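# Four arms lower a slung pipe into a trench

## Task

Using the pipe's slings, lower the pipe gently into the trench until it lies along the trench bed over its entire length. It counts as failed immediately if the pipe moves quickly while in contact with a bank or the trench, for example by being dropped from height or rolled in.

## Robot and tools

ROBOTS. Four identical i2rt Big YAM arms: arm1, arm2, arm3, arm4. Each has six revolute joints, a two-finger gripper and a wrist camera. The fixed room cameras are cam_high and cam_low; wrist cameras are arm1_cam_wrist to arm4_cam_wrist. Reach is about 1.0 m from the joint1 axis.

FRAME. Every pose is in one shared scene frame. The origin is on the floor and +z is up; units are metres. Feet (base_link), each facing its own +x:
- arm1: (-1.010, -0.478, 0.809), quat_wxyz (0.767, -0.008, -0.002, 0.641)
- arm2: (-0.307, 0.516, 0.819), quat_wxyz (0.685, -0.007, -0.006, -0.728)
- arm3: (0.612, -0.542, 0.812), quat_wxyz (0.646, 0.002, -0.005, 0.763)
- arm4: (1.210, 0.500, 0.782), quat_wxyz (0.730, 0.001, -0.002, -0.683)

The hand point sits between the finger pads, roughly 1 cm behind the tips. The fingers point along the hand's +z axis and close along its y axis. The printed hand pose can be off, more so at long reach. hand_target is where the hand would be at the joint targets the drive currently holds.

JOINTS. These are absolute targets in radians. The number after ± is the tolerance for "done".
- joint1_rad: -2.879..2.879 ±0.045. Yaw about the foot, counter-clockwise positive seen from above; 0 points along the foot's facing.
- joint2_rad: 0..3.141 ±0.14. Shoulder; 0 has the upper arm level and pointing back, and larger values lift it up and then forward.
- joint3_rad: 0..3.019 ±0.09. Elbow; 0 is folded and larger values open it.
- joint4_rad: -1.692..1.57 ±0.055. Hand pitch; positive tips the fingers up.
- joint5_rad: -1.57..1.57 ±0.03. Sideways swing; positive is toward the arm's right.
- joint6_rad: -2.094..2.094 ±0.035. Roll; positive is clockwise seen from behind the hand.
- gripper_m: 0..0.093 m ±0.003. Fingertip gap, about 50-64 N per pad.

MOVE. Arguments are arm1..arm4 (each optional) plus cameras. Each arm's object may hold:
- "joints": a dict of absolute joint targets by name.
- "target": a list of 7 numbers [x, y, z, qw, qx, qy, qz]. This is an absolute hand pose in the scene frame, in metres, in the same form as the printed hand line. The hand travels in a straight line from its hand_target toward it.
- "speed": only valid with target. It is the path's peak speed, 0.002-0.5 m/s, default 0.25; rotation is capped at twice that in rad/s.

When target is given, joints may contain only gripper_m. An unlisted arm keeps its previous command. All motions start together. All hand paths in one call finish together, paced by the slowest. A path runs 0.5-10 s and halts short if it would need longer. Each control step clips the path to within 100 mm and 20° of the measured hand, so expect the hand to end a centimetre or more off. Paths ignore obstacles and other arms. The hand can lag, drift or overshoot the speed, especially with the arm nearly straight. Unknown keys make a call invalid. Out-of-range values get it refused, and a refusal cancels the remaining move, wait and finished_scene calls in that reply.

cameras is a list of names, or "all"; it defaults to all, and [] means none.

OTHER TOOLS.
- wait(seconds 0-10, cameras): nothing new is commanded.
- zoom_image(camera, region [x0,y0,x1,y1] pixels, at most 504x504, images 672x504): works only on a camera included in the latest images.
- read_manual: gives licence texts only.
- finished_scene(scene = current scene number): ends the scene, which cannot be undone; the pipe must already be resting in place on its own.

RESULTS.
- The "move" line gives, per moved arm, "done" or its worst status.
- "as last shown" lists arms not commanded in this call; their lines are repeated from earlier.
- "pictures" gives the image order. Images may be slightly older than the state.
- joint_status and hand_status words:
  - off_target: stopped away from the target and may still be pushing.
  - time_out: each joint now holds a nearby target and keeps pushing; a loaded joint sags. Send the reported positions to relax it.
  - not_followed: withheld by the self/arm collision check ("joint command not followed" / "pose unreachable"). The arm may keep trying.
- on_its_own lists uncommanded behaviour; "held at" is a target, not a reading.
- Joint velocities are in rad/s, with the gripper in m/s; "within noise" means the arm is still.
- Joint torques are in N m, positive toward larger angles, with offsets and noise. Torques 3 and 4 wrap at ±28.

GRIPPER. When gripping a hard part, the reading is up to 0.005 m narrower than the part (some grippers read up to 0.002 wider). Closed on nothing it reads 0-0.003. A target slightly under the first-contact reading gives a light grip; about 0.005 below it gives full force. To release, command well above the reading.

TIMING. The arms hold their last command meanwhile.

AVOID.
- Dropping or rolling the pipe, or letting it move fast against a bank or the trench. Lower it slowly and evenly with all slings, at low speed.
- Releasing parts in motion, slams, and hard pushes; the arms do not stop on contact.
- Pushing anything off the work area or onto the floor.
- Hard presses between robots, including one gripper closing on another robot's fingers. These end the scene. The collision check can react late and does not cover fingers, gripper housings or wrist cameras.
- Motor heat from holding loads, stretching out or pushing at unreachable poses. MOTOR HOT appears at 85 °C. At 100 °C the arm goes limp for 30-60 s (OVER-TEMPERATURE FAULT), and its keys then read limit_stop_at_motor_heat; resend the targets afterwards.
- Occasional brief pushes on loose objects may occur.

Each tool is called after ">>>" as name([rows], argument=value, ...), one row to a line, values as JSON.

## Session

>>> move()

Scene clock: 0.00 s.
Joint torques (N m): no reading
Heat: arm1: hottest joint2_rad 30 °C; arm2: hottest gripper 29 °C; arm3: hottest joint2_rad 29 °C; arm4: hottest joint3_rad 29 °C.
Joint velocities: within noise
arm1.joint_positions: joint1_rad=+0.181 joint2_rad=+0.602 joint3_rad=+1.316 joint4_rad=-1.375 joint5_rad=-0.192 joint6_rad=-0.163 gripper_m=+0.09396
arm1.joint_status: not commanded
arm1.hand: x=-1.0501 y=-0.2454 z=+1.3080 quat_wxyz=(-0.278, +0.713, -0.545, -0.341) (m; scene frame)
arm1.hand_target: x=-1.0502 y=-0.2475 z=+1.3183 quat_wxyz=(-0.286, +0.710, -0.541, -0.348) (m; scene frame)
arm1.hand_status: not commanded
arm2.joint_positions: joint1_rad=-0.039 joint2_rad=+0.499 joint3_rad=+1.459 joint4_rad=-1.321 joint5_rad=-0.112 joint6_rad=+0.052 gripper_m=+0.09396
arm2.joint_status: not commanded
arm2.hand: x=-0.3042 y=+0.3551 z=+1.4198 quat_wxyz=(-0.429, -0.599, -0.556, +0.384) (m; scene frame)
arm2.hand_target: x=-0.3038 y=+0.3587 z=+1.4302 quat_wxyz=(-0.436, -0.593, -0.552, +0.392) (m; scene frame)
arm2.hand_status: not commanded
arm3.joint_positions: joint1_rad=+0.407 joint2_rad=+0.468 joint3_rad=+1.336 joint4_rad=-1.245 joint5_rad=-0.228 joint6_rad=-0.247 gripper_m=+0.09396
arm3.joint_status: not commanded
arm3.hand: x=+0.4772 y=-0.4122 z=+1.3771 quat_wxyz=(-0.254, +0.787, -0.239, -0.508) (m; scene frame)
arm3.hand_target: x=+0.4794 y=-0.4157 z=+1.3869 quat_wxyz=(-0.260, +0.782, -0.236, -0.516) (m; scene frame)
arm3.hand_status: not commanded
arm4.joint_positions: joint1_rad=+0.227 joint2_rad=+0.629 joint3_rad=+1.327 joint4_rad=-1.242 joint5_rad=-0.022 joint6_rad=+0.203 gripper_m=+0.09396
arm4.joint_status: not commanded
arm4.hand: x=+1.2851 y=+0.2546 z=+1.3092 quat_wxyz=(-0.429, -0.584, -0.645, +0.243) (m; scene frame)
arm4.hand_target: x=+1.2844 y=+0.2567 z=+1.3242 quat_wxyz=(-0.441, -0.578, -0.639, +0.250) (m; scene frame)
arm4.hand_status: not commanded
pictures: arm1_cam_wrist, arm2_cam_wrist, arm3_cam_wrist, arm4_cam_wrist, cam_high, cam_low

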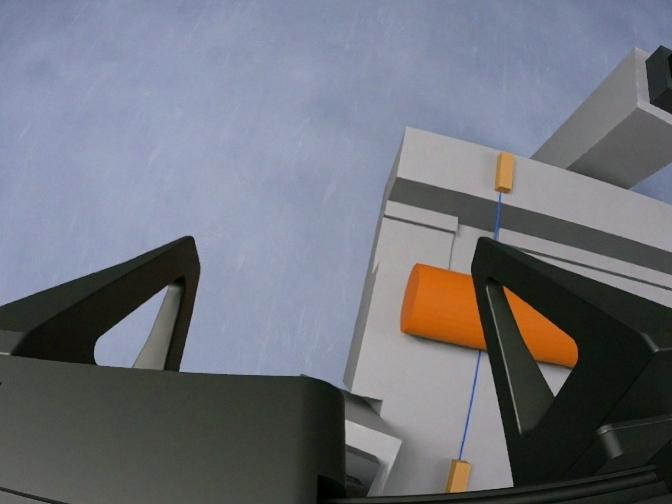

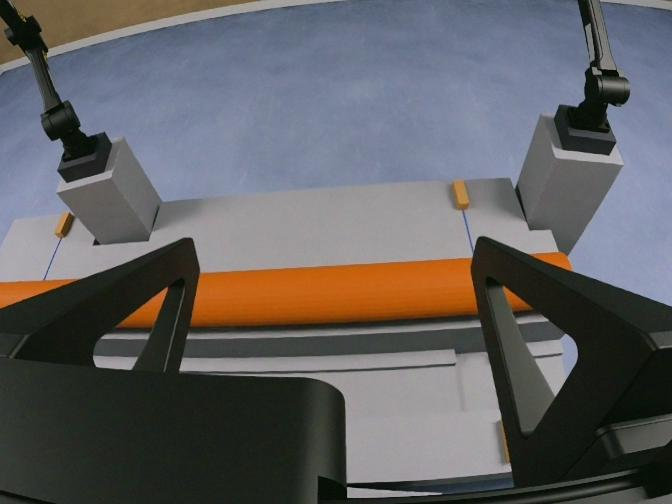

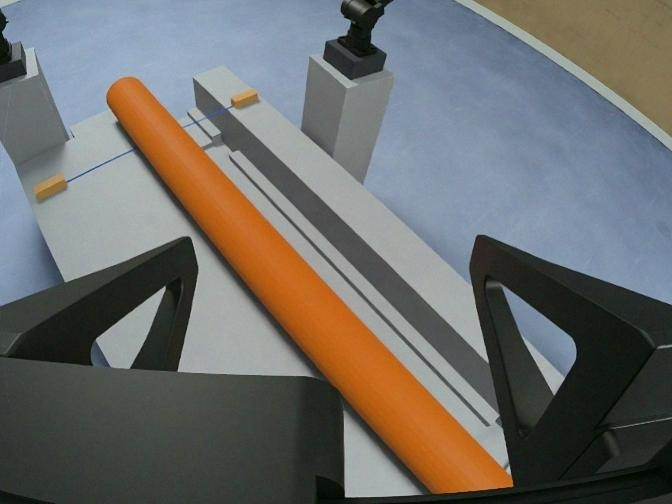

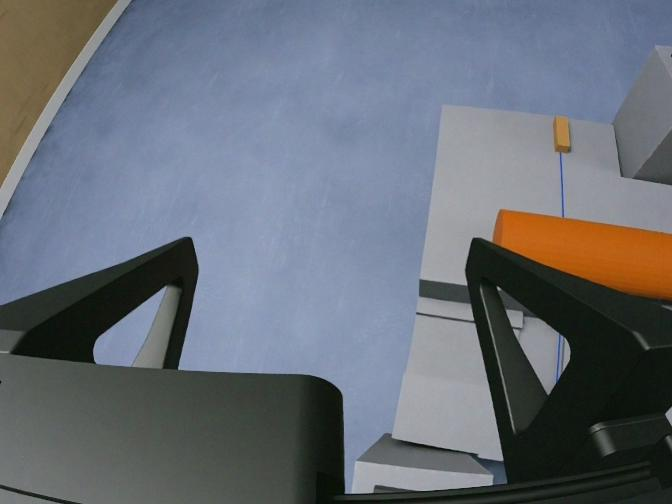

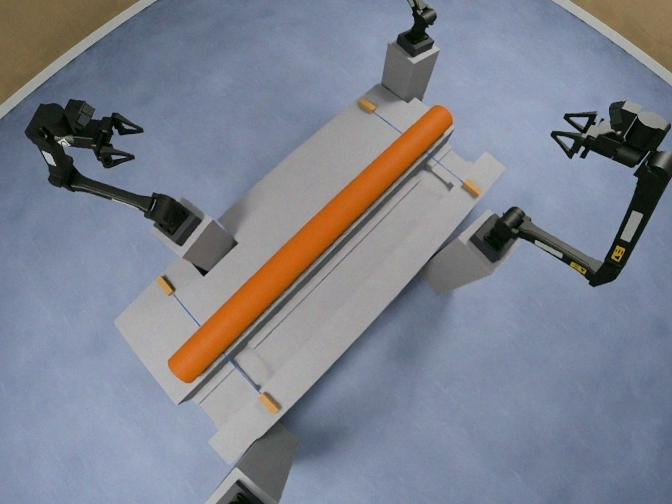

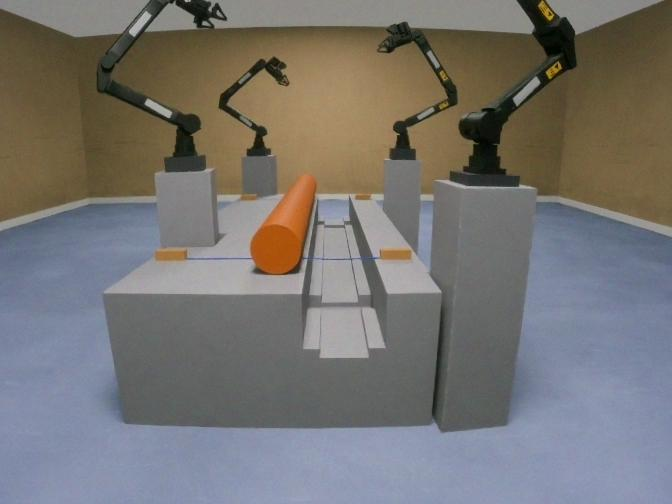

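>>> move(arm1={"target": [-0.655, -0.47, 0.92, 0, 0.7071, -0.7071, 0], "speed": 0.3}, arm2={"target": [-0.68, 0.275, 0.92, 0, 0.7071, 0.7071, 0], "speed": 0.3}, arm3={"target": [0.915, -0.495, 0.92, 0, 0.7071, -0.7071, 0], "speed": 0.3}, arm4={"target": [0.905, 0.275, 0.92, 0, 0.7071, 0.7071, 0], "speed": 0.3}, cameras=[])

>>> move(arm1={"target": [-0.655, -0.473, 0.60, 0, 0.7071, -0.7071, 0], "speed": 0.2}, arm2={"target": [-0.685, 0.282, 0.60, 0, 0.7071, 0.7071, 0], "speed": 0.2}, arm3={"target": [0.915, -0.496, 0.60, 0, 0.7071, -0.7071, 0], "speed": 0.2}, arm4={"target": [0.90, 0.277, 0.60, 0, 0.7071, 0.7071, 0], "speed": 0.2}, cameras=["arm1_cam_wrist", "arm2_cam_wrist", "arm3_cam_wrist", "arm4_cam_wrist", "cam_low"])

Scene clock: 15.37 s.
Joint torques (N m): arm1=[-0.21 -8.88 9.05 0.94 0.02 -0.09] | arm2=[0.44 -14.92 13.3 -0.13 -0.07 0.05] | arm3=[1.2 -9.35 9.69 -0.43 -0.36 -0.09] | arm4=[-0.32 -11.11 8.59 0.61 0.08 -0.02]
Heat: arm1: hottest joint2_rad 30 °C; arm2: hottest joint3_rad 30 °C; arm3: hottest joint2_rad 29 °C; arm4: hottest joint3_rad 31 °C.
move: arm1 done; arm2 off_target; arm3 off_target; arm4 off_target
Joint velocities: within noise
arm1.joint_positions: joint1_rad=-1.368 joint2_rad=+1.368 joint3_rad=+0.923 joint4_rad=-1.155 joint5_rad=-0.011 joint6_rad=-1.547 gripper_m=+0.09396
arm1.joint_status: not commanded
arm1.hand: x=-0.6623 y=-0.4672 z=+0.9185 quat_wxyz=(+0.005, +0.707, -0.707, -0.006) (m; scene frame)
arm1.hand_target: x=-0.6551 y=-0.4700 z=+0.9200 quat_wxyz=(+0.000, +0.707, -0.707, +0.000) (m; scene frame)
arm1.hand_status: done (0.008 m and 0.9 deg from the pose sent, 0.598 m and 54.2 deg at the start; a joint's target at an end of its range on 29 of 119 steps)
arm2.joint_positions: joint1_rad=-0.940 joint2_rad=+1.617 joint3_rad=+1.107 joint4_rad=-1.148 joint5_rad=+0.011 joint6_rad=-0.981 gripper_m=+0.09396
arm2.joint_status: not commanded
arm2.hand: x=-0.6611 y=+0.2934 z=+0.8981 quat_wxyz=(-0.009, -0.713, -0.700, -0.037) (m; scene frame)
arm2.hand_target: x=-0.6787 y=+0.2757 z=+0.9206 quat_wxyz=(+0.000, -0.707, -0.707, +0.000) (m; scene frame)
arm2.hand_status: off_target (0.034 m and 4.5 deg from the pose sent, 0.630 m and 70.5 deg at the start)
arm3.joint_positions: joint1_rad=-1.570 joint2_rad=+1.234 joint3_rad=+0.778 joint4_rad=-1.141 joint5_rad=+0.012 joint6_rad=-1.398 gripper_m=+0.09397
arm3.joint_status: not commanded
arm3.hand: x=+0.9052 y=-0.4970 z=+0.9096 quat_wxyz=(+0.010, +0.705, -0.710, -0.005) (m; scene frame)
arm3.hand_target: x=+0.9148 y=-0.4950 z=+0.9200 quat_wxyz=(+0.000, +0.707, -0.707, +0.000) (m; scene frame)
arm3.hand_status: off_target (0.014 m and 1.3 deg from the pose sent, 0.638 m and 86.9 deg at the start; pose on its path clipped on 66 of 119 steps; a joint's target at an end of its range on 29 of 119 steps)
arm4.joint_positions: joint1_rad=-0.987 joint2_rad=+1.398 joint3_rad=+1.020 joint4_rad=-1.233 joint5_rad=+0.004 joint6_rad=-0.916 gripper_m=+0.09396
arm4.joint_status: not commanded
arm4.hand: x=+0.9148 y=+0.2779 z=+0.9100 quat_wxyz=(-0.003, -0.709, -0.705, -0.021) (m; scene frame)
arm4.hand_target: x=+0.9052 y=+0.2752 z=+0.9202 quat_wxyz=(+0.000, -0.707, -0.707, +0.000) (m; scene frame)
arm4.hand_status: off_target (0.014 m and 2.4 deg from the pose sent, 0.544 m and 59.3 deg at the start)
pictures: none
No camera images: "cameras" was empty.

Scene clock: 17.77 s.
Joint torques (N m): arm1=[-1.08 -13.57 2.61 0.9 0.01 -0.04] | arm2=[-1.67 -18.2 5.3 -0.01 -0.08 0.06] | arm3=[0.44 -15.44 1.17 0.38 -0.35 -0.07] | arm4=[-0.5 -14.86 3.55 0.68 0.08 -0.02]
Heat: arm1: hottest joint2_rad 30 °C; arm2: hottest joint3_rad 31 °C; arm3: hottest joint2_rad 29 °C; arm4: hottest joint3_rad 31 °C.
move: arm1 done; arm2 off_target; arm3 done; arm4 off_target
Joint velocities: within noise
arm1.joint_positions: joint1_rad=-1.368 joint2_rad=+2.146 joint3_rad=+0.752 joint4_rad=-0.204 joint5_rad=-0.011 joint6_rad=-1.547 gripper_m=+0.09396
arm1.joint_status: not commanded
arm1.hand: x=-0.6621 y=-0.4702 z=+0.6032 quat_wxyz=(+0.004, +0.707, -0.707, -0.005) (m; scene frame)
arm1.hand_target: x=-0.6552 y=-0.4729 z=+0.6001 quat_wxyz=(+0.000, +0.707, -0.707, +0.000) (m; scene frame)
arm1.hand_status: done (0.008 m and 0.7 deg from the pose sent, 0.319 m and 0.9 deg at the start)
arm2.joint_positions: joint1_rad=-0.941 joint2_rad=+2.267 joint3_rad=+1.012 joint4_rad=-0.374 joint5_rad=+0.012 joint6_rad=-1.010 gripper_m=+0.09396
arm2.joint_status: not commanded
arm2.hand: x=-0.6638 y=+0.2877 z=+0.5930 quat_wxyz=(-0.006, -0.704, -0.710, -0.023) (m; scene frame)
arm2.hand_target: x=-0.6846 y=+0.2823 z=+0.6005 quat_wxyz=(+0.000, -0.707, -0.707, +0.000) (m; scene frame)
arm2.hand_status: off_target (0.023 m and 2.7 deg from the pose sent, 0.299 m and 4.5 deg at the start)
arm3.joint_positions: joint1_rad=-1.574 joint2_rad=+2.136 joint3_rad=+0.623 joint4_rad=-0.078 joint5_rad=+0.012 joint6_rad=-1.411 gripper_m=+0.09397
arm3.joint_status: not commanded
arm3.hand: x=+0.9080 y=-0.4947 z=+0.6002 quat_wxyz=(+0.007, +0.708, -0.706, -0.003) (m; scene frame)
arm3.hand_target: x=+0.9150 y=-0.4961 z=+0.6001 quat_wxyz=(+0.000, +0.707, -0.707, +0.000) (m; scene frame)
arm3.hand_status: done (0.007 m and 1.0 deg from the pose sent, 0.310 m and 1.3 deg at the start)
arm4.joint_positions: joint1_rad=-1.001 joint2_rad=+2.090 joint3_rad=+0.800 joint4_rad=-0.322 joint5_rad=+0.004 joint6_rad=-0.932 gripper_m=+0.09396
arm4.joint_status: not commanded
arm4.hand: x=+0.9169 y=+0.2838 z=+0.5941 quat_wxyz=(-0.004, -0.708, -0.706, -0.021) (m; scene frame)
arm4.hand_target: x=+0.9001 y=+0.2771 z=+0.6004 quat_wxyz=(+0.000, -0.707, -0.707, +0.000) (m; scene frame)
arm4.hand_status: off_target (0.019 m and 2.5 deg from the pose sent, 0.310 m and 2.4 deg at the start)
pictures: arm1_cam_wrist, arm2_cam_wrist, arm3_cam_wrist, arm4_cam_wrist, cam_low

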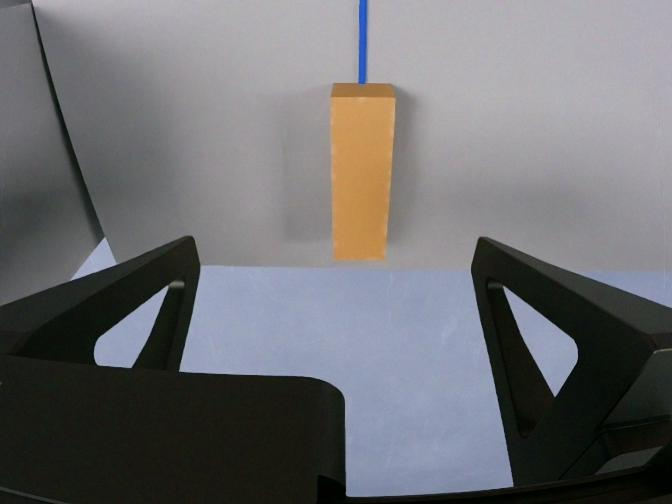

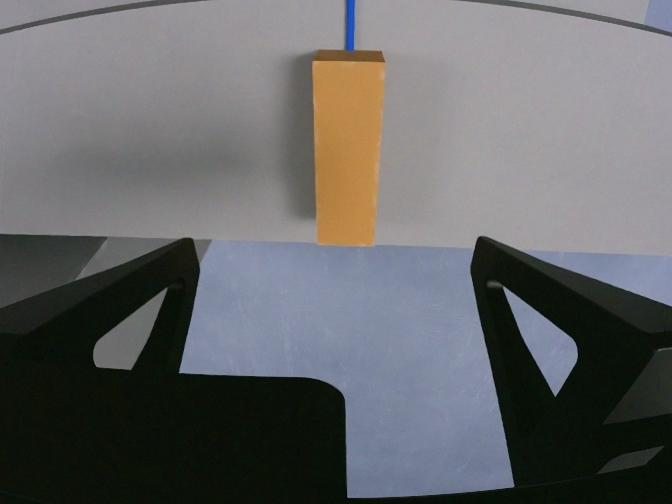

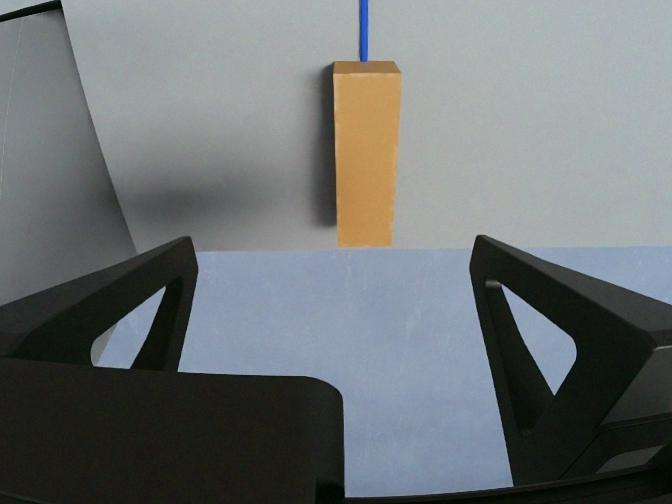

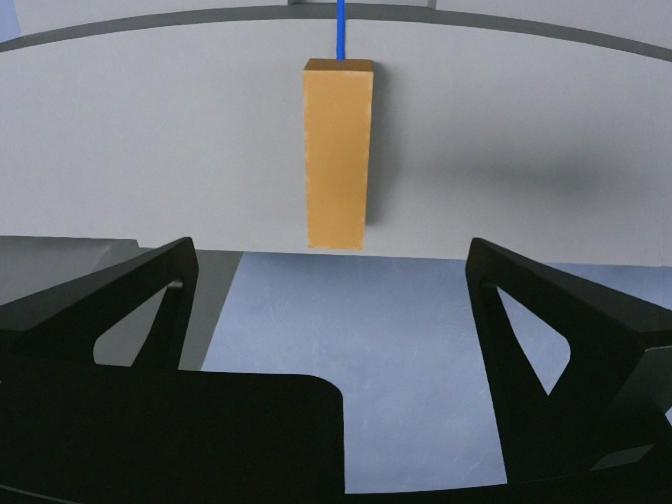

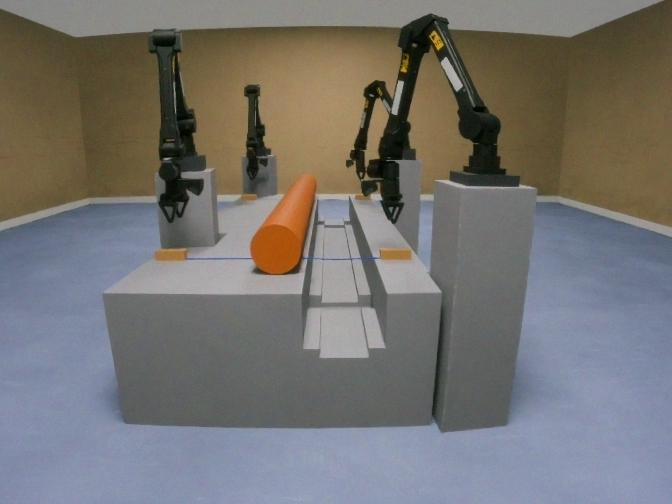

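>>> move(arm1={"target": [-0.643, -0.480, 0.470, 0, 0.7071, -0.7071, 0], "speed": 0.08}, arm2={"target": [-0.686, 0.275, 0.478, 0, 0.7071, 0.7071, 0], "speed": 0.08}, arm3={"target": [0.930, -0.492, 0.476, 0, 0.7071, -0.7071, 0], "speed": 0.08}, arm4={"target": [0.900, 0.272, 0.480, 0, 0.7071, 0.7071, 0], "speed": 0.08}, cameras=["arm1_cam_wrist", "arm2_cam_wrist", "arm3_cam_wrist", "arm4_cam_wrist"])

Scene clock: 29.70 s.
Joint torques (N m): arm1=[-1.44 -14.51 0.73 0.99 0.02 -0.12] | arm2=[-1.03 -18.2 3.58 0.08 -0.11 0.15] | arm3=[0.62 -16.67 -0.5 0.4 -0.34 -0.04] | arm4=[0.21 -15.15 1.61 0.69 0.06 0.1]
Heat: arm1: hottest joint2_rad 31 °C; arm2: hottest joint3_rad 31 °C; arm3: hottest joint2_rad 30 °C; arm4: hottest joint3_rad 31 °C.
move: arm1 off_target; arm2 off_target; arm3 done; arm4 done
Joint velocities: within noise
arm1.joint_positions: joint1_rad=-1.383 joint2_rad=+2.525 joint3_rad=+0.953 joint4_rad=-0.004 joint5_rad=-0.011 joint6_rad=-1.560 gripper_m=+0.09396
arm1.joint_status: not commanded
arm1.hand: x=-0.6376 y=-0.4763 z=+0.4801 quat_wxyz=(-0.004, +0.707, -0.708, +0.002) (m; scene frame)
arm1.hand_target: x=-0.6432 y=-0.4799 z=+0.4703 quat_wxyz=(+0.000, +0.707, -0.707, +0.000) (m; scene frame)
arm1.hand_status: off_target (0.012 m and 0.5 deg from the pose sent, 0.135 m and 0.7 deg at the start)
arm2.joint_positions: joint1_rad=-0.942 joint2_rad=+2.575 joint3_rad=+1.174 joint4_rad=-0.210 joint5_rad=+0.012 joint6_rad=-1.010 gripper_m=+0.09396
arm2.joint_status: not commanded
arm2.hand: x=-0.6738 y=+0.2797 z=+0.4785 quat_wxyz=(-0.004, -0.704, -0.710, -0.014) (m; scene frame)
arm2.hand_target: x=-0.6859 y=+0.2752 z=+0.4783 quat_wxyz=(+0.000, -0.707, -0.707, +0.000) (m; scene frame)
arm2.hand_status: off_target (0.013 m and 1.7 deg from the pose sent, 0.118 m and 2.7 deg at the start)
arm3.joint_positions: joint1_rad=-1.574 joint2_rad=+2.529 joint3_rad=+0.835 joint4_rad=+0.121 joint5_rad=+0.012 joint6_rad=-1.412 gripper_m=+0.09397
arm3.joint_status: not commanded
arm3.hand: x=+0.9327 y=-0.4895 z=+0.4812 quat_wxyz=(-0.001, +0.708, -0.706, +0.002) (m; scene frame)
arm3.hand_target: x=+0.9299 y=-0.4920 z=+0.4761 quat_wxyz=(+0.000, +0.707, -0.707, +0.000) (m; scene frame)
arm3.hand_status: done (0.006 m and 0.3 deg from the pose sent, 0.126 m and 1.0 deg at the start)
arm4.joint_positions: joint1_rad=-1.001 joint2_rad=+2.430 joint3_rad=+0.931 joint4_rad=-0.093 joint5_rad=+0.004 joint6_rad=-0.932 gripper_m=+0.09396
arm4.joint_status: not commanded
arm4.hand: x=+0.9084 y=+0.2769 z=+0.4808 quat_wxyz=(-0.002, -0.708, -0.706, -0.011) (m; scene frame)
arm4.hand_target: x=+0.9001 y=+0.2721 z=+0.4801 quat_wxyz=(+0.000, -0.707, -0.707, +0.000) (m; scene frame)
arm4.hand_status: done (0.010 m and 1.3 deg from the pose sent, 0.116 m and 2.5 deg at the start)
pictures: arm1_cam_wrist, arm2_cam_wrist, arm3_cam_wrist, arm4_cam_wrist

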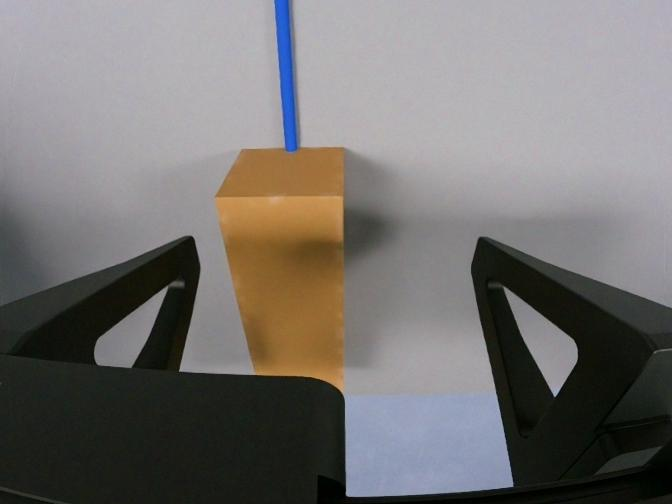

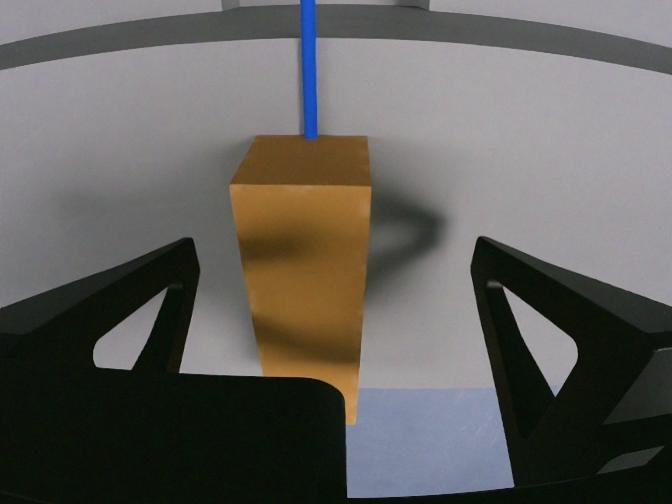

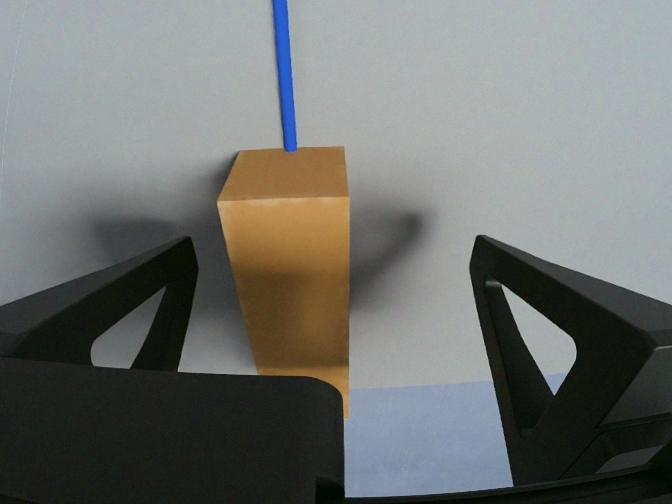

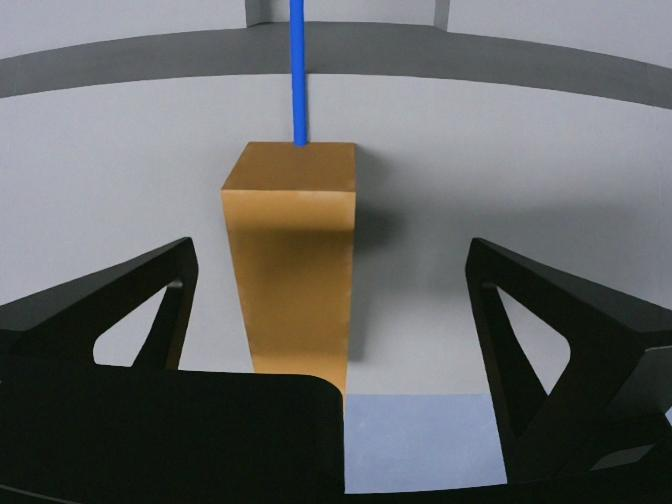

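>>> move(arm1={"target": [-0.658, -0.480, 0.470, 0, 0.7071, -0.7071, 0], "speed": 0.05}, arm2={"target": [-0.674, 0.275, 0.478, 0, 0.7071, 0.7071, 0], "speed": 0.05}, arm3={"target": [0.916, -0.490, 0.476, 0, 0.7071, -0.7071, 0], "speed": 0.05}, arm4={"target": [0.913, 0.272, 0.480, 0, 0.7071, 0.7071, 0], "speed": 0.05}, cameras=[])

>>> move(arm1={"joints": {"gripper_m": 0.044}}, arm2={"joints": {"gripper_m": 0.044}}, arm3={"joints": {"gripper_m": 0.044}}, arm4={"joints": {"gripper_m": 0.044}}, cameras=[])

>>> move(arm1={"joints": {"gripper_m": 0.015}}, arm2={"joints": {"gripper_m": 0.015}}, arm3={"joints": {"gripper_m": 0.015}}, arm4={"joints": {"gripper_m": 0.015}}, cameras=["arm1_cam_wrist", "arm2_cam_wrist", "arm3_cam_wrist", "arm4_cam_wrist"])

Scene clock: 36.80 s.
Joint torques (N m): arm1=[-0.56 -14.27 -0.24 0.85 -0.02 -0.11] | arm2=[0.15 -18.49 1.66 0.12 -0.12 0.2] | arm3=[1.61 -15.85 -1.37 0.5 -0.34 0.08] | arm4=[1.14 -15.09 0.21 0.75 0.04 0.31]
Heat: arm1: hottest joint2_rad 31 °C; arm2: hottest joint3_rad 31 °C; arm3: hottest joint2_rad 30 °C; arm4: hottest joint3_rad 30 °C.
move: arm1 off_target; arm2 done; arm3 off_target; arm4 done
Joint velocities: within noise
arm1.joint_positions: joint1_rad=-1.383 joint2_rad=+2.525 joint3_rad=+0.924 joint4_rad=+0.034 joint5_rad=-0.011 joint6_rad=-1.560 gripper_m=+0.09396
arm1.joint_status: not commanded
arm1.hand: x=-0.6464 y=-0.4764 z=+0.4801 quat_wxyz=(-0.007, +0.707, -0.707, +0.005) (m; scene frame)
arm1.hand_target: x=-0.6582 y=-0.4798 z=+0.4705 quat_wxyz=(+0.000, +0.707, -0.707, +0.000) (m; scene frame)
arm1.hand_status: off_target (0.016 m and 1.0 deg from the pose sent, 0.023 m and 0.5 deg at the start)
arm2.joint_positions: joint1_rad=-0.942 joint2_rad=+2.575 joint3_rad=+1.167 joint4_rad=-0.185 joint5_rad=+0.012 joint6_rad=-1.002 gripper_m=+0.09396
arm2.joint_status: not commanded
arm2.hand: x=-0.6751 y=+0.2789 z=+0.4779 quat_wxyz=(-0.002, -0.708, -0.707, -0.005) (m; scene frame)
arm2.hand_target: x=-0.6741 y=+0.2750 z=+0.4780 quat_wxyz=(+0.000, -0.707, -0.707, +0.000) (m; scene frame)
arm2.hand_status: done (0.004 m and 0.7 deg from the pose sent, 0.005 m and 1.7 deg at the start)
arm3.joint_positions: joint1_rad=-1.574 joint2_rad=+2.529 joint3_rad=+0.812 joint4_rad=+0.159 joint5_rad=+0.012 joint6_rad=-1.410 gripper_m=+0.09397
arm3.joint_status: not commanded
arm3.hand: x=+0.9275 y=-0.4903 z=+0.4823 quat_wxyz=(-0.006, +0.707, -0.707, +0.006) (m; scene frame)
arm3.hand_target: x=+0.9160 y=-0.4901 z=+0.4763 quat_wxyz=(+0.000, +0.707, -0.707, +0.000) (m; scene frame)
arm3.hand_status: off_target (0.013 m and 1.0 deg from the pose sent, 0.018 m and 0.3 deg at the start)
arm4.joint_positions: joint1_rad=-0.994 joint2_rad=+2.430 joint3_rad=+0.920 joint4_rad=-0.069 joint5_rad=+0.004 joint6_rad=-0.930 gripper_m=+0.09396
arm4.joint_status: not commanded
arm4.hand: x=+0.9106 y=+0.2755 z=+0.4805 quat_wxyz=(-0.001, -0.706, -0.708, -0.005) (m; scene frame)
arm4.hand_target: x=+0.9130 y=+0.2721 z=+0.4800 quat_wxyz=(+0.000, -0.707, -0.707, +0.000) (m; scene frame)
arm4.hand_status: done (0.004 m and 0.6 deg from the pose sent, 0.007 m and 1.3 deg at the start)
pictures: none
No camera images: "cameras" was empty.

Scene clock: 37.40 s.
Joint torques (N m): arm1=[-0.62 -14.1 -0.17 0.98 -0.05 -0.09] | arm2=[0.15 -18.55 1.69 0.12 -0.11 0.2] | arm3=[1.67 -15.97 -1.37 0.49 -0.32 0.09] | arm4=[0.97 -15.15 0.34 0.76 0.07 0.3]
Heat: arm1: hottest joint2_rad 31 °C; arm2: hottest joint3_rad 31 °C; arm3: hottest joint2_rad 30 °C; arm4: hottest joint3_rad 30 °C.
move: arm1 done; arm2 done; arm3 done; arm4 done
Joint velocities: within noise
arm1.joint_positions: joint1_rad=-1.383 joint2_rad=+2.525 joint3_rad=+0.924 joint4_rad=+0.035 joint5_rad=-0.011 joint6_rad=-1.560 gripper_m=+0.04410
arm1.joint_status: all done
arm1.hand: x=-0.6462 y=-0.4764 z=+0.4801 quat_wxyz=(-0.007, +0.707, -0.707, +0.006) (m; scene frame)
arm1.hand_target: x=-0.6582 y=-0.4798 z=+0.4705 quat_wxyz=(+0.000, +0.707, -0.707, +0.000) (m; scene frame)
arm1.hand_status: not commanded
arm2.joint_positions: joint1_rad=-0.942 joint2_rad=+2.575 joint3_rad=+1.167 joint4_rad=-0.185 joint5_rad=+0.012 joint6_rad=-1.001 gripper_m=+0.04408
arm2.joint_status: all done
arm2.hand: x=-0.6752 y=+0.2788 z=+0.4779 quat_wxyz=(-0.002, -0.708, -0.706, -0.005) (m; scene frame)
arm2.hand_target: x=-0.6741 y=+0.2751 z=+0.4780 quat_wxyz=(+0.000, -0.707, -0.707, +0.000) (m; scene frame)
arm2.hand_status: not commanded
arm3.joint_positions: joint1_rad=-1.574 joint2_rad=+2.529 joint3_rad=+0.811 joint4_rad=+0.159 joint5_rad=+0.011 joint6_rad=-1.410 gripper_m=+0.04412
arm3.joint_status: all done
arm3.hand: x=+0.9269 y=-0.4903 z=+0.4822 quat_wxyz=(-0.006, +0.707, -0.707, +0.006) (m; scene frame)
arm3.hand_target: x=+0.9159 y=-0.4902 z=+0.4764 quat_wxyz=(+0.000, +0.707, -0.707, +0.000) (m; scene frame)
arm3.hand_status: not commanded
arm4.joint_positions: joint1_rad=-0.993 joint2_rad=+2.430 joint3_rad=+0.920 joint4_rad=-0.069 joint5_rad=+0.003 joint6_rad=-0.930 gripper_m=+0.04412
arm4.joint_status: all done
arm4.hand: x=+0.9112 y=+0.2751 z=+0.4805 quat_wxyz=(-0.001, -0.706, -0.708, -0.005) (m; scene frame)
arm4.hand_target: x=+0.9129 y=+0.2721 z=+0.4800 quat_wxyz=(+0.000, -0.707, -0.707, +0.000) (m; scene frame)
arm4.hand_status: not commanded
pictures: none
No camera images: "cameras" was empty.

Scene clock: 37.93 s.
Joint torques (N m): arm1=[-0.73 -13.57 -0.09 0.98 -0.03 -0.09] | arm2=[0.09 -18.49 1.7 0.1 -0.09 0.2] | arm3=[1.55 -15.97 -1.31 0.47 -0.27 0.08] | arm4=[1.08 -15.09 0.31 0.79 0.07 0.3]
Heat: arm1: hottest joint2_rad 31 °C; arm2: hottest joint3_rad 31 °C; arm3: hottest joint2_rad 30 °C; arm4: hottest joint3_rad 30 °C.
move: arm1 off_target; arm2 off_target; arm3 off_target; arm4 off_target
Joint velocities: within noise
arm1.joint_positions: joint1_rad=-1.383 joint2_rad=+2.525 joint3_rad=+0.923 joint4_rad=+0.035 joint5_rad=-0.011 joint6_rad=-1.560 gripper_m=+0.03327
arm1.joint_status: gripper_m off_target (ended at +0.03331, target +0.01500)
arm1.hand: x=-0.6465 y=-0.4764 z=+0.4801 quat_wxyz=(-0.007, +0.707, -0.707, +0.005) (m; scene frame)
arm1.hand_target: x=-0.6582 y=-0.4798 z=+0.4705 quat_wxyz=(+0.000, +0.707, -0.707, +0.000) (m; scene frame)
arm1.hand_status: not commanded
arm2.joint_positions: joint1_rad=-0.942 joint2_rad=+2.575 joint3_rad=+1.166 joint4_rad=-0.185 joint5_rad=+0.012 joint6_rad=-1.000 gripper_m=+0.03424
arm2.joint_status: gripper_m off_target (ended at +0.03427, target +0.01500)
arm2.hand: x=-0.6748 y=+0.2789 z=+0.4779 quat_wxyz=(-0.002, -0.708, -0.706, -0.005) (m; scene frame)
arm2.hand_target: x=-0.6741 y=+0.2750 z=+0.4780 quat_wxyz=(+0.000, -0.707, -0.707, +0.000) (m; scene frame)
arm2.hand_status: not commanded
arm3.joint_positions: joint1_rad=-1.574 joint2_rad=+2.530 joint3_rad=+0.811 joint4_rad=+0.159 joint5_rad=+0.010 joint6_rad=-1.409 gripper_m=+0.03401
arm3.joint_status: gripper_m off_target (ended at +0.03404, target +0.01500)
arm3.hand: x=+0.9267 y=-0.4901 z=+0.4821 quat_wxyz=(-0.006, +0.707, -0.707, +0.005) (m; scene frame)
arm3.hand_target: x=+0.9161 y=-0.4901 z=+0.4763 quat_wxyz=(+0.000, +0.707, -0.707, +0.000) (m; scene frame)
arm3.hand_status: not commanded
arm4.joint_positions: joint1_rad=-0.993 joint2_rad=+2.430 joint3_rad=+0.920 joint4_rad=-0.069 joint5_rad=+0.003 joint6_rad=-0.930 gripper_m=+0.03450
arm4.joint_status: gripper_m off_target (ended at +0.03453, target +0.01500)
arm4.hand: x=+0.9112 y=+0.2750 z=+0.4805 quat_wxyz=(-0.002, -0.706, -0.708, -0.005) (m; scene frame)
arm4.hand_target: x=+0.9129 y=+0.2721 z=+0.4800 quat_wxyz=(+0.000, -0.707, -0.707, +0.000) (m; scene frame)
arm4.hand_status: not commanded
pictures: arm1_cam_wrist, arm2_cam_wrist, arm3_cam_wrist, arm4_cam_wrist

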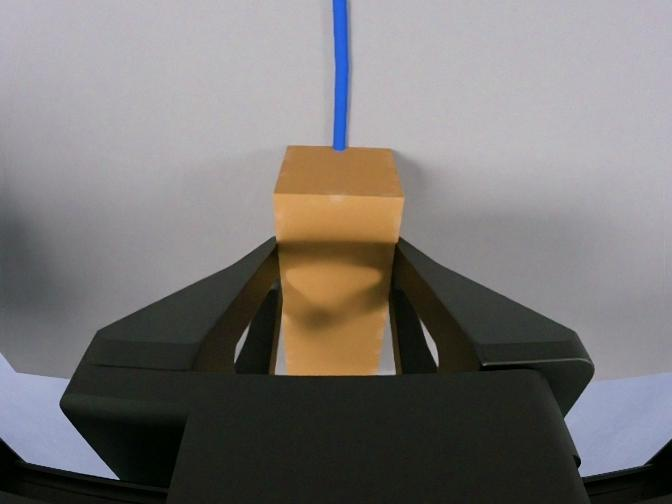

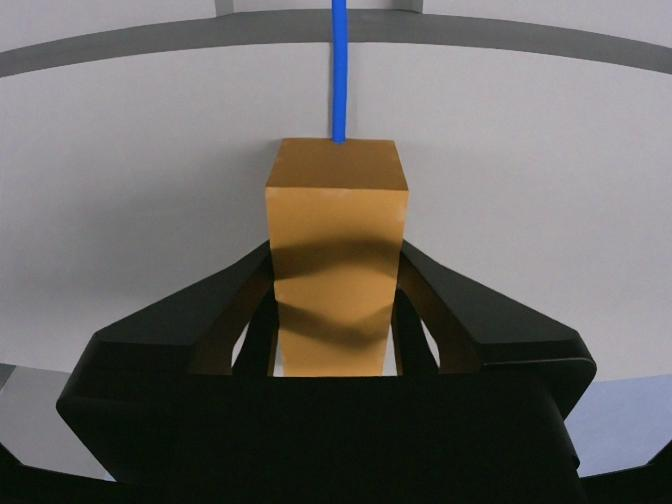

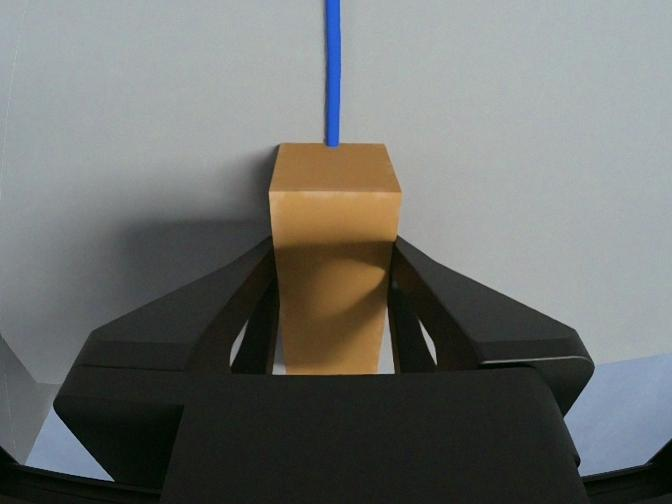

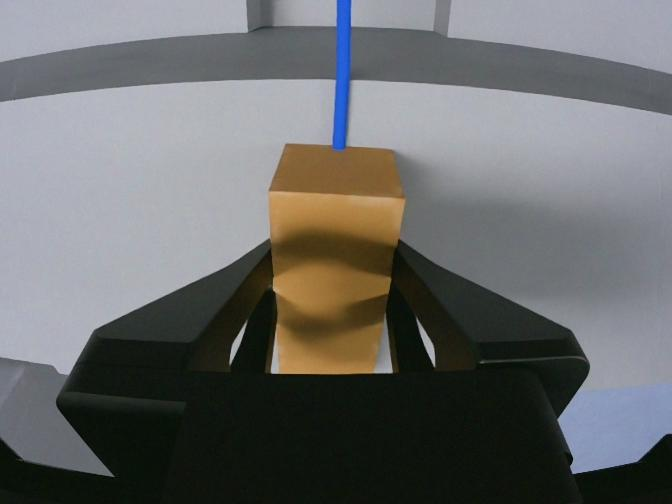

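>>> move(arm1={"target": [-0.643, -0.285, 0.72, 0, 0.7071, -0.7071, 0], "speed": 0.15}, arm2={"target": [-0.680, 0.075, 0.73, 0, 0.7071, 0.7071, 0], "speed": 0.15}, arm3={"target": [0.925, -0.285, 0.72, 0, 0.7071, -0.7071, 0], "speed": 0.15}, arm4={"target": [0.904, 0.075, 0.73, 0, 0.7071, 0.7071, 0], "speed": 0.15}, cameras=["cam_low"])

>>> move(arm1={"target": [-0.630, -0.270, 0.83, 0, 0.7071, -0.7071, 0], "speed": 0.07}, arm2={"target": [-0.690, 0.050, 0.85, 0, 0.7071, 0.7071, 0], "speed": 0.07}, arm3={"target": [0.940, -0.268, 0.83, 0, 0.7071, -0.7071, 0], "speed": 0.07}, arm4={"target": [0.896, 0.050, 0.855, 0, 0.7071, 0.7071, 0], "speed": 0.07}, cameras=["cam_low", "arm1_cam_wrist", "arm2_cam_wrist", "cam_high"])

Scene clock: 51.57 s.
Joint torques (N m): arm1=[0.21 -15.68 6.97 0.02 -0.08 0.06] | arm2=[0.03 -22.42 10.86 -0.98 -0.16 0.23] | arm3=[1.38 -18.14 6.01 -0.4 -0.25 0.1] | arm4=[0.85 -19.9 8.54 -0.36 0.06 0.3]
Heat: arm1: hottest joint2_rad 31 °C; arm2: hottest joint2_rad 30 °C; arm3: hottest joint2_rad 30 °C; arm4: hottest joint3_rad 30 °C.
move: arm1 off_target; arm2 off_target; arm3 off_target; arm4 off_target
Joint velocities: within noise
arm1.joint_positions: joint1_rad=-0.913 joint2_rad=+1.890 joint3_rad=+0.879 joint4_rad=-0.589 joint5_rad=-0.015 joint6_rad=-1.099 gripper_m=+0.03329
arm1.joint_status: not commanded
arm1.hand: x=-0.6542 y=-0.2921 z=+0.7116 quat_wxyz=(+0.010, +0.710, -0.704, -0.003) (m; scene frame)
arm1.hand_target: x=-0.6431 y=-0.2851 z=+0.7202 quat_wxyz=(+0.000, +0.707, -0.707, +0.000) (m; scene frame)
arm1.hand_status: off_target (0.016 m and 1.3 deg from the pose sent, 0.307 m and 1.0 deg at the start)
arm2.joint_positions: joint1_rad=-0.647 joint2_rad=+2.196 joint3_rad=+1.411 joint4_rad=-0.845 joint5_rad=+0.010 joint6_rad=-0.708 gripper_m=+0.03425
arm2.joint_status: not commanded
arm2.hand: x=-0.6696 y=+0.0945 z=+0.7100 quat_wxyz=(+0.002, -0.707, -0.707, -0.022) (m; scene frame)
arm2.hand_target: x=-0.6794 y=+0.0756 z=+0.7303 quat_wxyz=(+0.000, -0.707, -0.707, +0.000) (m; scene frame)
arm2.hand_status: off_target (0.030 m and 2.5 deg from the pose sent, 0.324 m and 0.7 deg at the start)
arm3.joint_positions: joint1_rad=-1.049 joint2_rad=+1.883 joint3_rad=+0.853 joint4_rad=-0.571 joint5_rad=+0.007 joint6_rad=-0.888 gripper_m=+0.03403
arm3.joint_status: not commanded
arm3.hand: x=+0.9166 y=-0.2939 z=+0.7123 quat_wxyz=(+0.011, +0.709, -0.706, -0.001) (m; scene frame)
arm3.hand_target: x=+0.9249 y=-0.2850 z=+0.7201 quat_wxyz=(+0.000, +0.707, -0.707, +0.000) (m; scene frame)
arm3.hand_status: off_target (0.015 m and 1.2 deg from the pose sent, 0.314 m and 0.9 deg at the start)
arm4.joint_positions: joint1_rad=-0.695 joint2_rad=+2.014 joint3_rad=+1.218 joint4_rad=-0.827 joint5_rad=+0.004 joint6_rad=-0.637 gripper_m=+0.03451
arm4.joint_status: not commanded
arm4.hand: x=+0.9150 y=+0.0960 z=+0.7067 quat_wxyz=(+0.003, -0.704, -0.710, -0.026) (m; scene frame)
arm4.hand_target: x=+0.9046 y=+0.0758 z=+0.7303 quat_wxyz=(+0.000, -0.707, -0.707, +0.000) (m; scene frame)
arm4.hand_status: off_target (0.033 m and 3.1 deg from the pose sent, 0.320 m and 0.6 deg at the start)
pictures: cam_low

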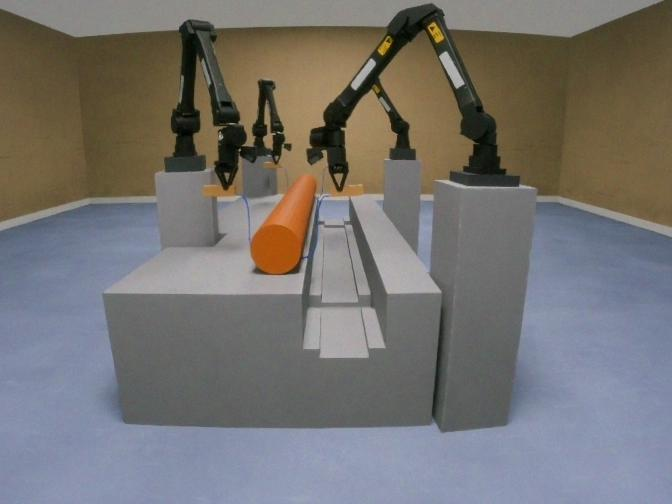

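Scene clock: 54.00 s.
Joint torques (N m): arm1=[-1.2 -21.95 11.12 -1.52 0.2 -0.02] | arm2=[-0.79 -29.51 16.02 -2.73 -0.12 0.09] | arm3=[0.62 -25.7 9.85 -1.84 -0.03 0.01] | arm4=[0.15 -26.58 13.49 -2.1 0.08 0.18]
Heat: arm1: hottest joint2_rad 31 °C; arm2: hottest joint2_rad 31 °C; arm3: hottest joint2_rad 30 °C; arm4: hottest joint3_rad 31 °C.
move: arm1 off_target; arm2 off_target; arm3 off_target; arm4 off_target
Joint velocities: within noise
arm1.joint_positions: joint1_rad=-0.884 joint2_rad=+1.780 joint3_rad=+0.944 joint4_rad=-0.856 joint5_rad=-0.021 joint6_rad=-1.072 gripper_m=+0.03329
arm1.joint_status: not commanded
arm1.hand: x=-0.6681 y=-0.2842 z=+0.7712 quat_wxyz=(+0.054, +0.709, -0.703, -0.019) (m; scene frame)
arm1.hand_target: x=-0.6331 y=-0.2716 z=+0.8278 quat_wxyz=(+0.000, +0.707, -0.707, +0.001) (m; scene frame)
arm1.hand_status: off_target (0.071 m and 6.6 deg from the pose sent, 0.123 m and 1.3 deg at the start)
arm2.joint_positions: joint1_rad=-0.620 joint2_rad=+2.144 joint3_rad=+1.508 joint4_rad=-1.075 joint5_rad=+0.010 joint6_rad=-0.681 gripper_m=+0.03425
arm2.joint_status: not commanded
arm2.hand: x=-0.6593 y=+0.0839 z=+0.7687 quat_wxyz=(+0.007, -0.706, -0.706, -0.063) (m; scene frame)
arm2.hand_target: x=-0.6860 y=+0.0549 z=+0.8489 quat_wxyz=(+0.000, -0.707, -0.707, +0.001) (m; scene frame)
arm2.hand_status: off_target (0.093 m and 7.3 deg from the pose sent, 0.148 m and 2.5 deg at the start)
arm3.joint_positions: joint1_rad=-1.029 joint2_rad=+1.773 joint3_rad=+0.939 joint4_rad=-0.857 joint5_rad=+0.002 joint6_rad=-0.870 gripper_m=+0.03403
arm3.joint_status: not commanded
arm3.hand: x=+0.9103 y=-0.2883 z=+0.7763 quat_wxyz=(+0.055, +0.708, -0.704, -0.006) (m; scene frame)
arm3.hand_target: x=+0.9379 y=-0.2698 z=+0.8281 quat_wxyz=(+0.000, +0.707, -0.707, +0.000) (m; scene frame)
arm3.hand_status: off_target (0.065 m and 6.4 deg from the pose sent, 0.123 m and 1.3 deg at the start)
arm4.joint_positions: joint1_rad=-0.669 joint2_rad=+1.952 joint3_rad=+1.337 joint4_rad=-1.088 joint5_rad=+0.004 joint6_rad=-0.610 gripper_m=+0.03452
arm4.joint_status: not commanded
arm4.hand: x=+0.9222 y=+0.0841 z=+0.7743 quat_wxyz=(+0.011, -0.703, -0.708, -0.065) (m; scene frame)
arm4.hand_target: x=+0.8997 y=+0.0552 z=+0.8533 quat_wxyz=(+0.000, -0.707, -0.707, +0.001) (m; scene frame)
arm4.hand_status: off_target (0.091 m and 7.6 deg from the pose sent, 0.156 m and 3.1 deg at the start)
pictures: arm1_cam_wrist, arm2_cam_wrist, cam_high, cam_low

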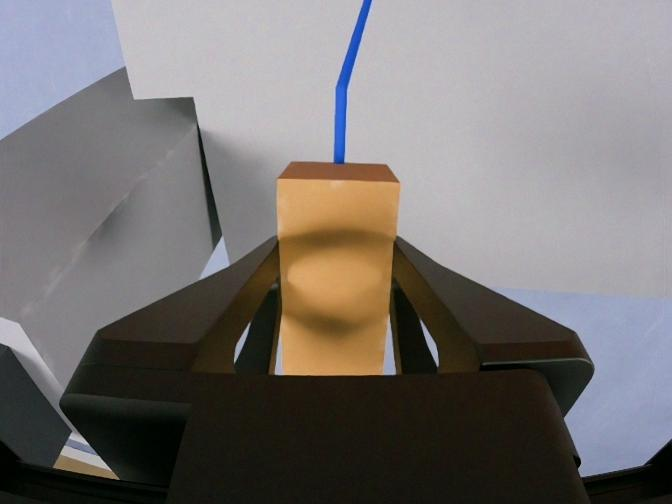

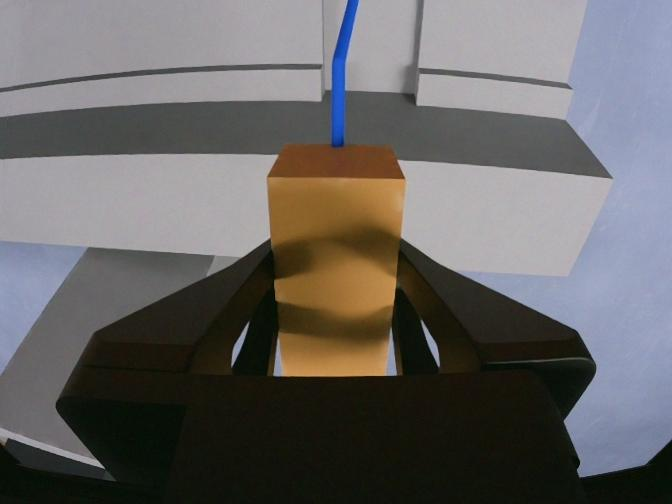

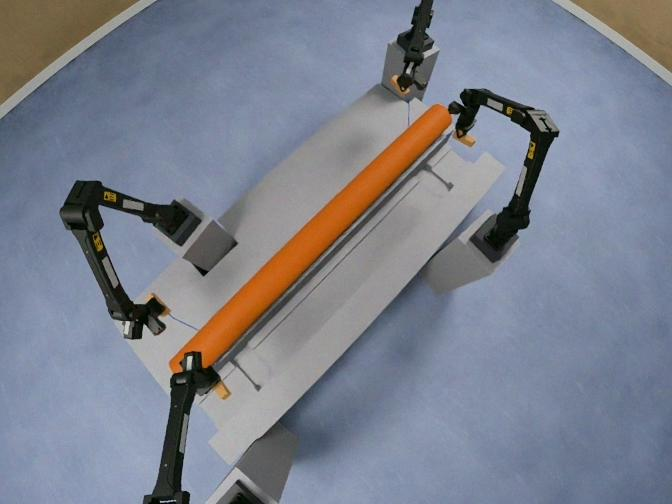

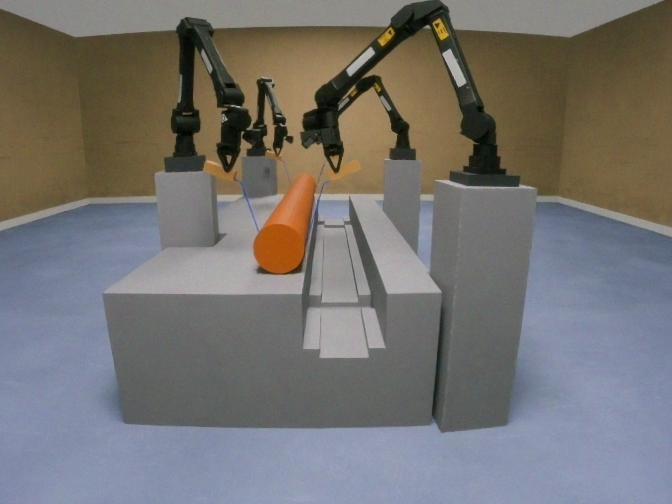

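>>> move(arm1={"target": [-0.618, -0.262, 0.885, 0, 0.7071, -0.7071, 0], "speed": 0.06}, arm2={"target": [-0.692, 0.070, 0.89, 0, 0.7071, 0.7071, 0], "speed": 0.06}, arm3={"target": [0.950, -0.260, 0.885, 0, 0.7071, -0.7071, 0], "speed": 0.06}, arm4={"target": [0.893, 0.070, 0.89, 0, 0.7071, 0.7071, 0], "speed": 0.06}, cameras=["cam_low"])

Scene clock: 62.30 s.
Joint torques (N m): arm1=[-1.2 -22.3 13.09 -1.44 0.25 -0.04] | arm2=[-2.32 -34.26 11.82 -2.65 -0.02 -0.06] | arm3=[0.62 -26.17 11.62 -1.87 -0.01 -0.01] | arm4=[-1.32 -30.45 10.67 -2.17 0.15 -0.05]
Heat: arm1: hottest joint2_rad 33 °C; arm2: hottest joint3_rad 35 °C; arm3: hottest joint2_rad 31 °C; arm4: hottest joint3_rad 34 °C.
move: arm1 off_target; arm2 off_target; arm3 off_target; arm4 off_target
Joint velocities: within noise
arm1.joint_positions: joint1_rad=-0.883 joint2_rad=+1.728 joint3_rad=+1.031 joint4_rad=-1.013 joint5_rad=-0.021 joint6_rad=-1.070 gripper_m=+0.03329
arm1.joint_status: not commanded
arm1.hand: x=-0.6568 y=-0.2770 z=+0.8173 quat_wxyz=(+0.062, +0.708, -0.703, -0.021) (m; scene frame)
arm1.hand_target: x=-0.6224 y=-0.2643 z=+0.8828 quat_wxyz=(+0.000, +0.707, -0.707, +0.001) (m; scene frame)
arm1.hand_status: off_target (0.079 m and 7.6 deg from the pose sent, 0.126 m and 6.5 deg at the start)
arm2.joint_positions: joint1_rad=-0.620 joint2_rad=+2.129 joint3_rad=+1.508 joint4_rad=-1.091 joint5_rad=+0.010 joint6_rad=-0.685 gripper_m=+0.03425
arm2.joint_status: not commanded
arm2.hand: x=-0.6588 y=+0.0847 z=+0.7773 quat_wxyz=(+0.007, -0.704, -0.707, -0.063) (m; scene frame)
arm2.hand_target: x=-0.6836 y=+0.0754 z=+0.8666 quat_wxyz=(+0.001, -0.707, -0.707, +0.000) (m; scene frame)
arm2.hand_status: off_target (0.118 m and 7.3 deg from the pose sent, 0.126 m and 7.3 deg at the start; pose on its path clipped on 42 of 51 steps)
arm3.joint_positions: joint1_rad=-1.029 joint2_rad=+1.718 joint3_rad=+1.024 joint4_rad=-1.014 joint5_rad=+0.002 joint6_rad=-0.869 gripper_m=+0.03403
arm3.joint_status: not commanded
arm3.hand: x=+0.9198 y=-0.2804 z=+0.8225 quat_wxyz=(+0.064, +0.708, -0.704, -0.007) (m; scene frame)
arm3.hand_target: x=+0.9469 y=-0.2625 z=+0.8829 quat_wxyz=(+0.000, +0.707, -0.707, +0.000) (m; scene frame)
arm3.hand_status: off_target (0.072 m and 7.4 deg from the pose sent, 0.119 m and 6.4 deg at the start)
arm4.joint_positions: joint1_rad=-0.669 joint2_rad=+1.939 joint3_rad=+1.337 joint4_rad=-1.108 joint5_rad=+0.005 joint6_rad=-0.609 gripper_m=+0.03452
arm4.joint_status: not commanded
arm4.hand: x=+0.9238 y=+0.0869 z=+0.7812 quat_wxyz=(+0.012, -0.703, -0.708, -0.069) (m; scene frame)
arm4.hand_target: x=+0.9004 y=+0.0761 z=+0.8700 quat_wxyz=(+0.001, -0.707, -0.707, +0.000) (m; scene frame)
arm4.hand_status: off_target (0.114 m and 8.0 deg from the pose sent, 0.120 m and 7.6 deg at the start; pose on its path clipped on 39 of 51 steps)
pictures: cam_low

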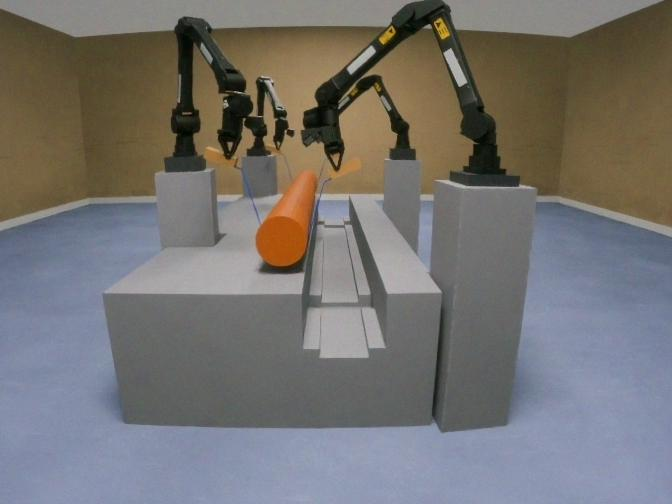

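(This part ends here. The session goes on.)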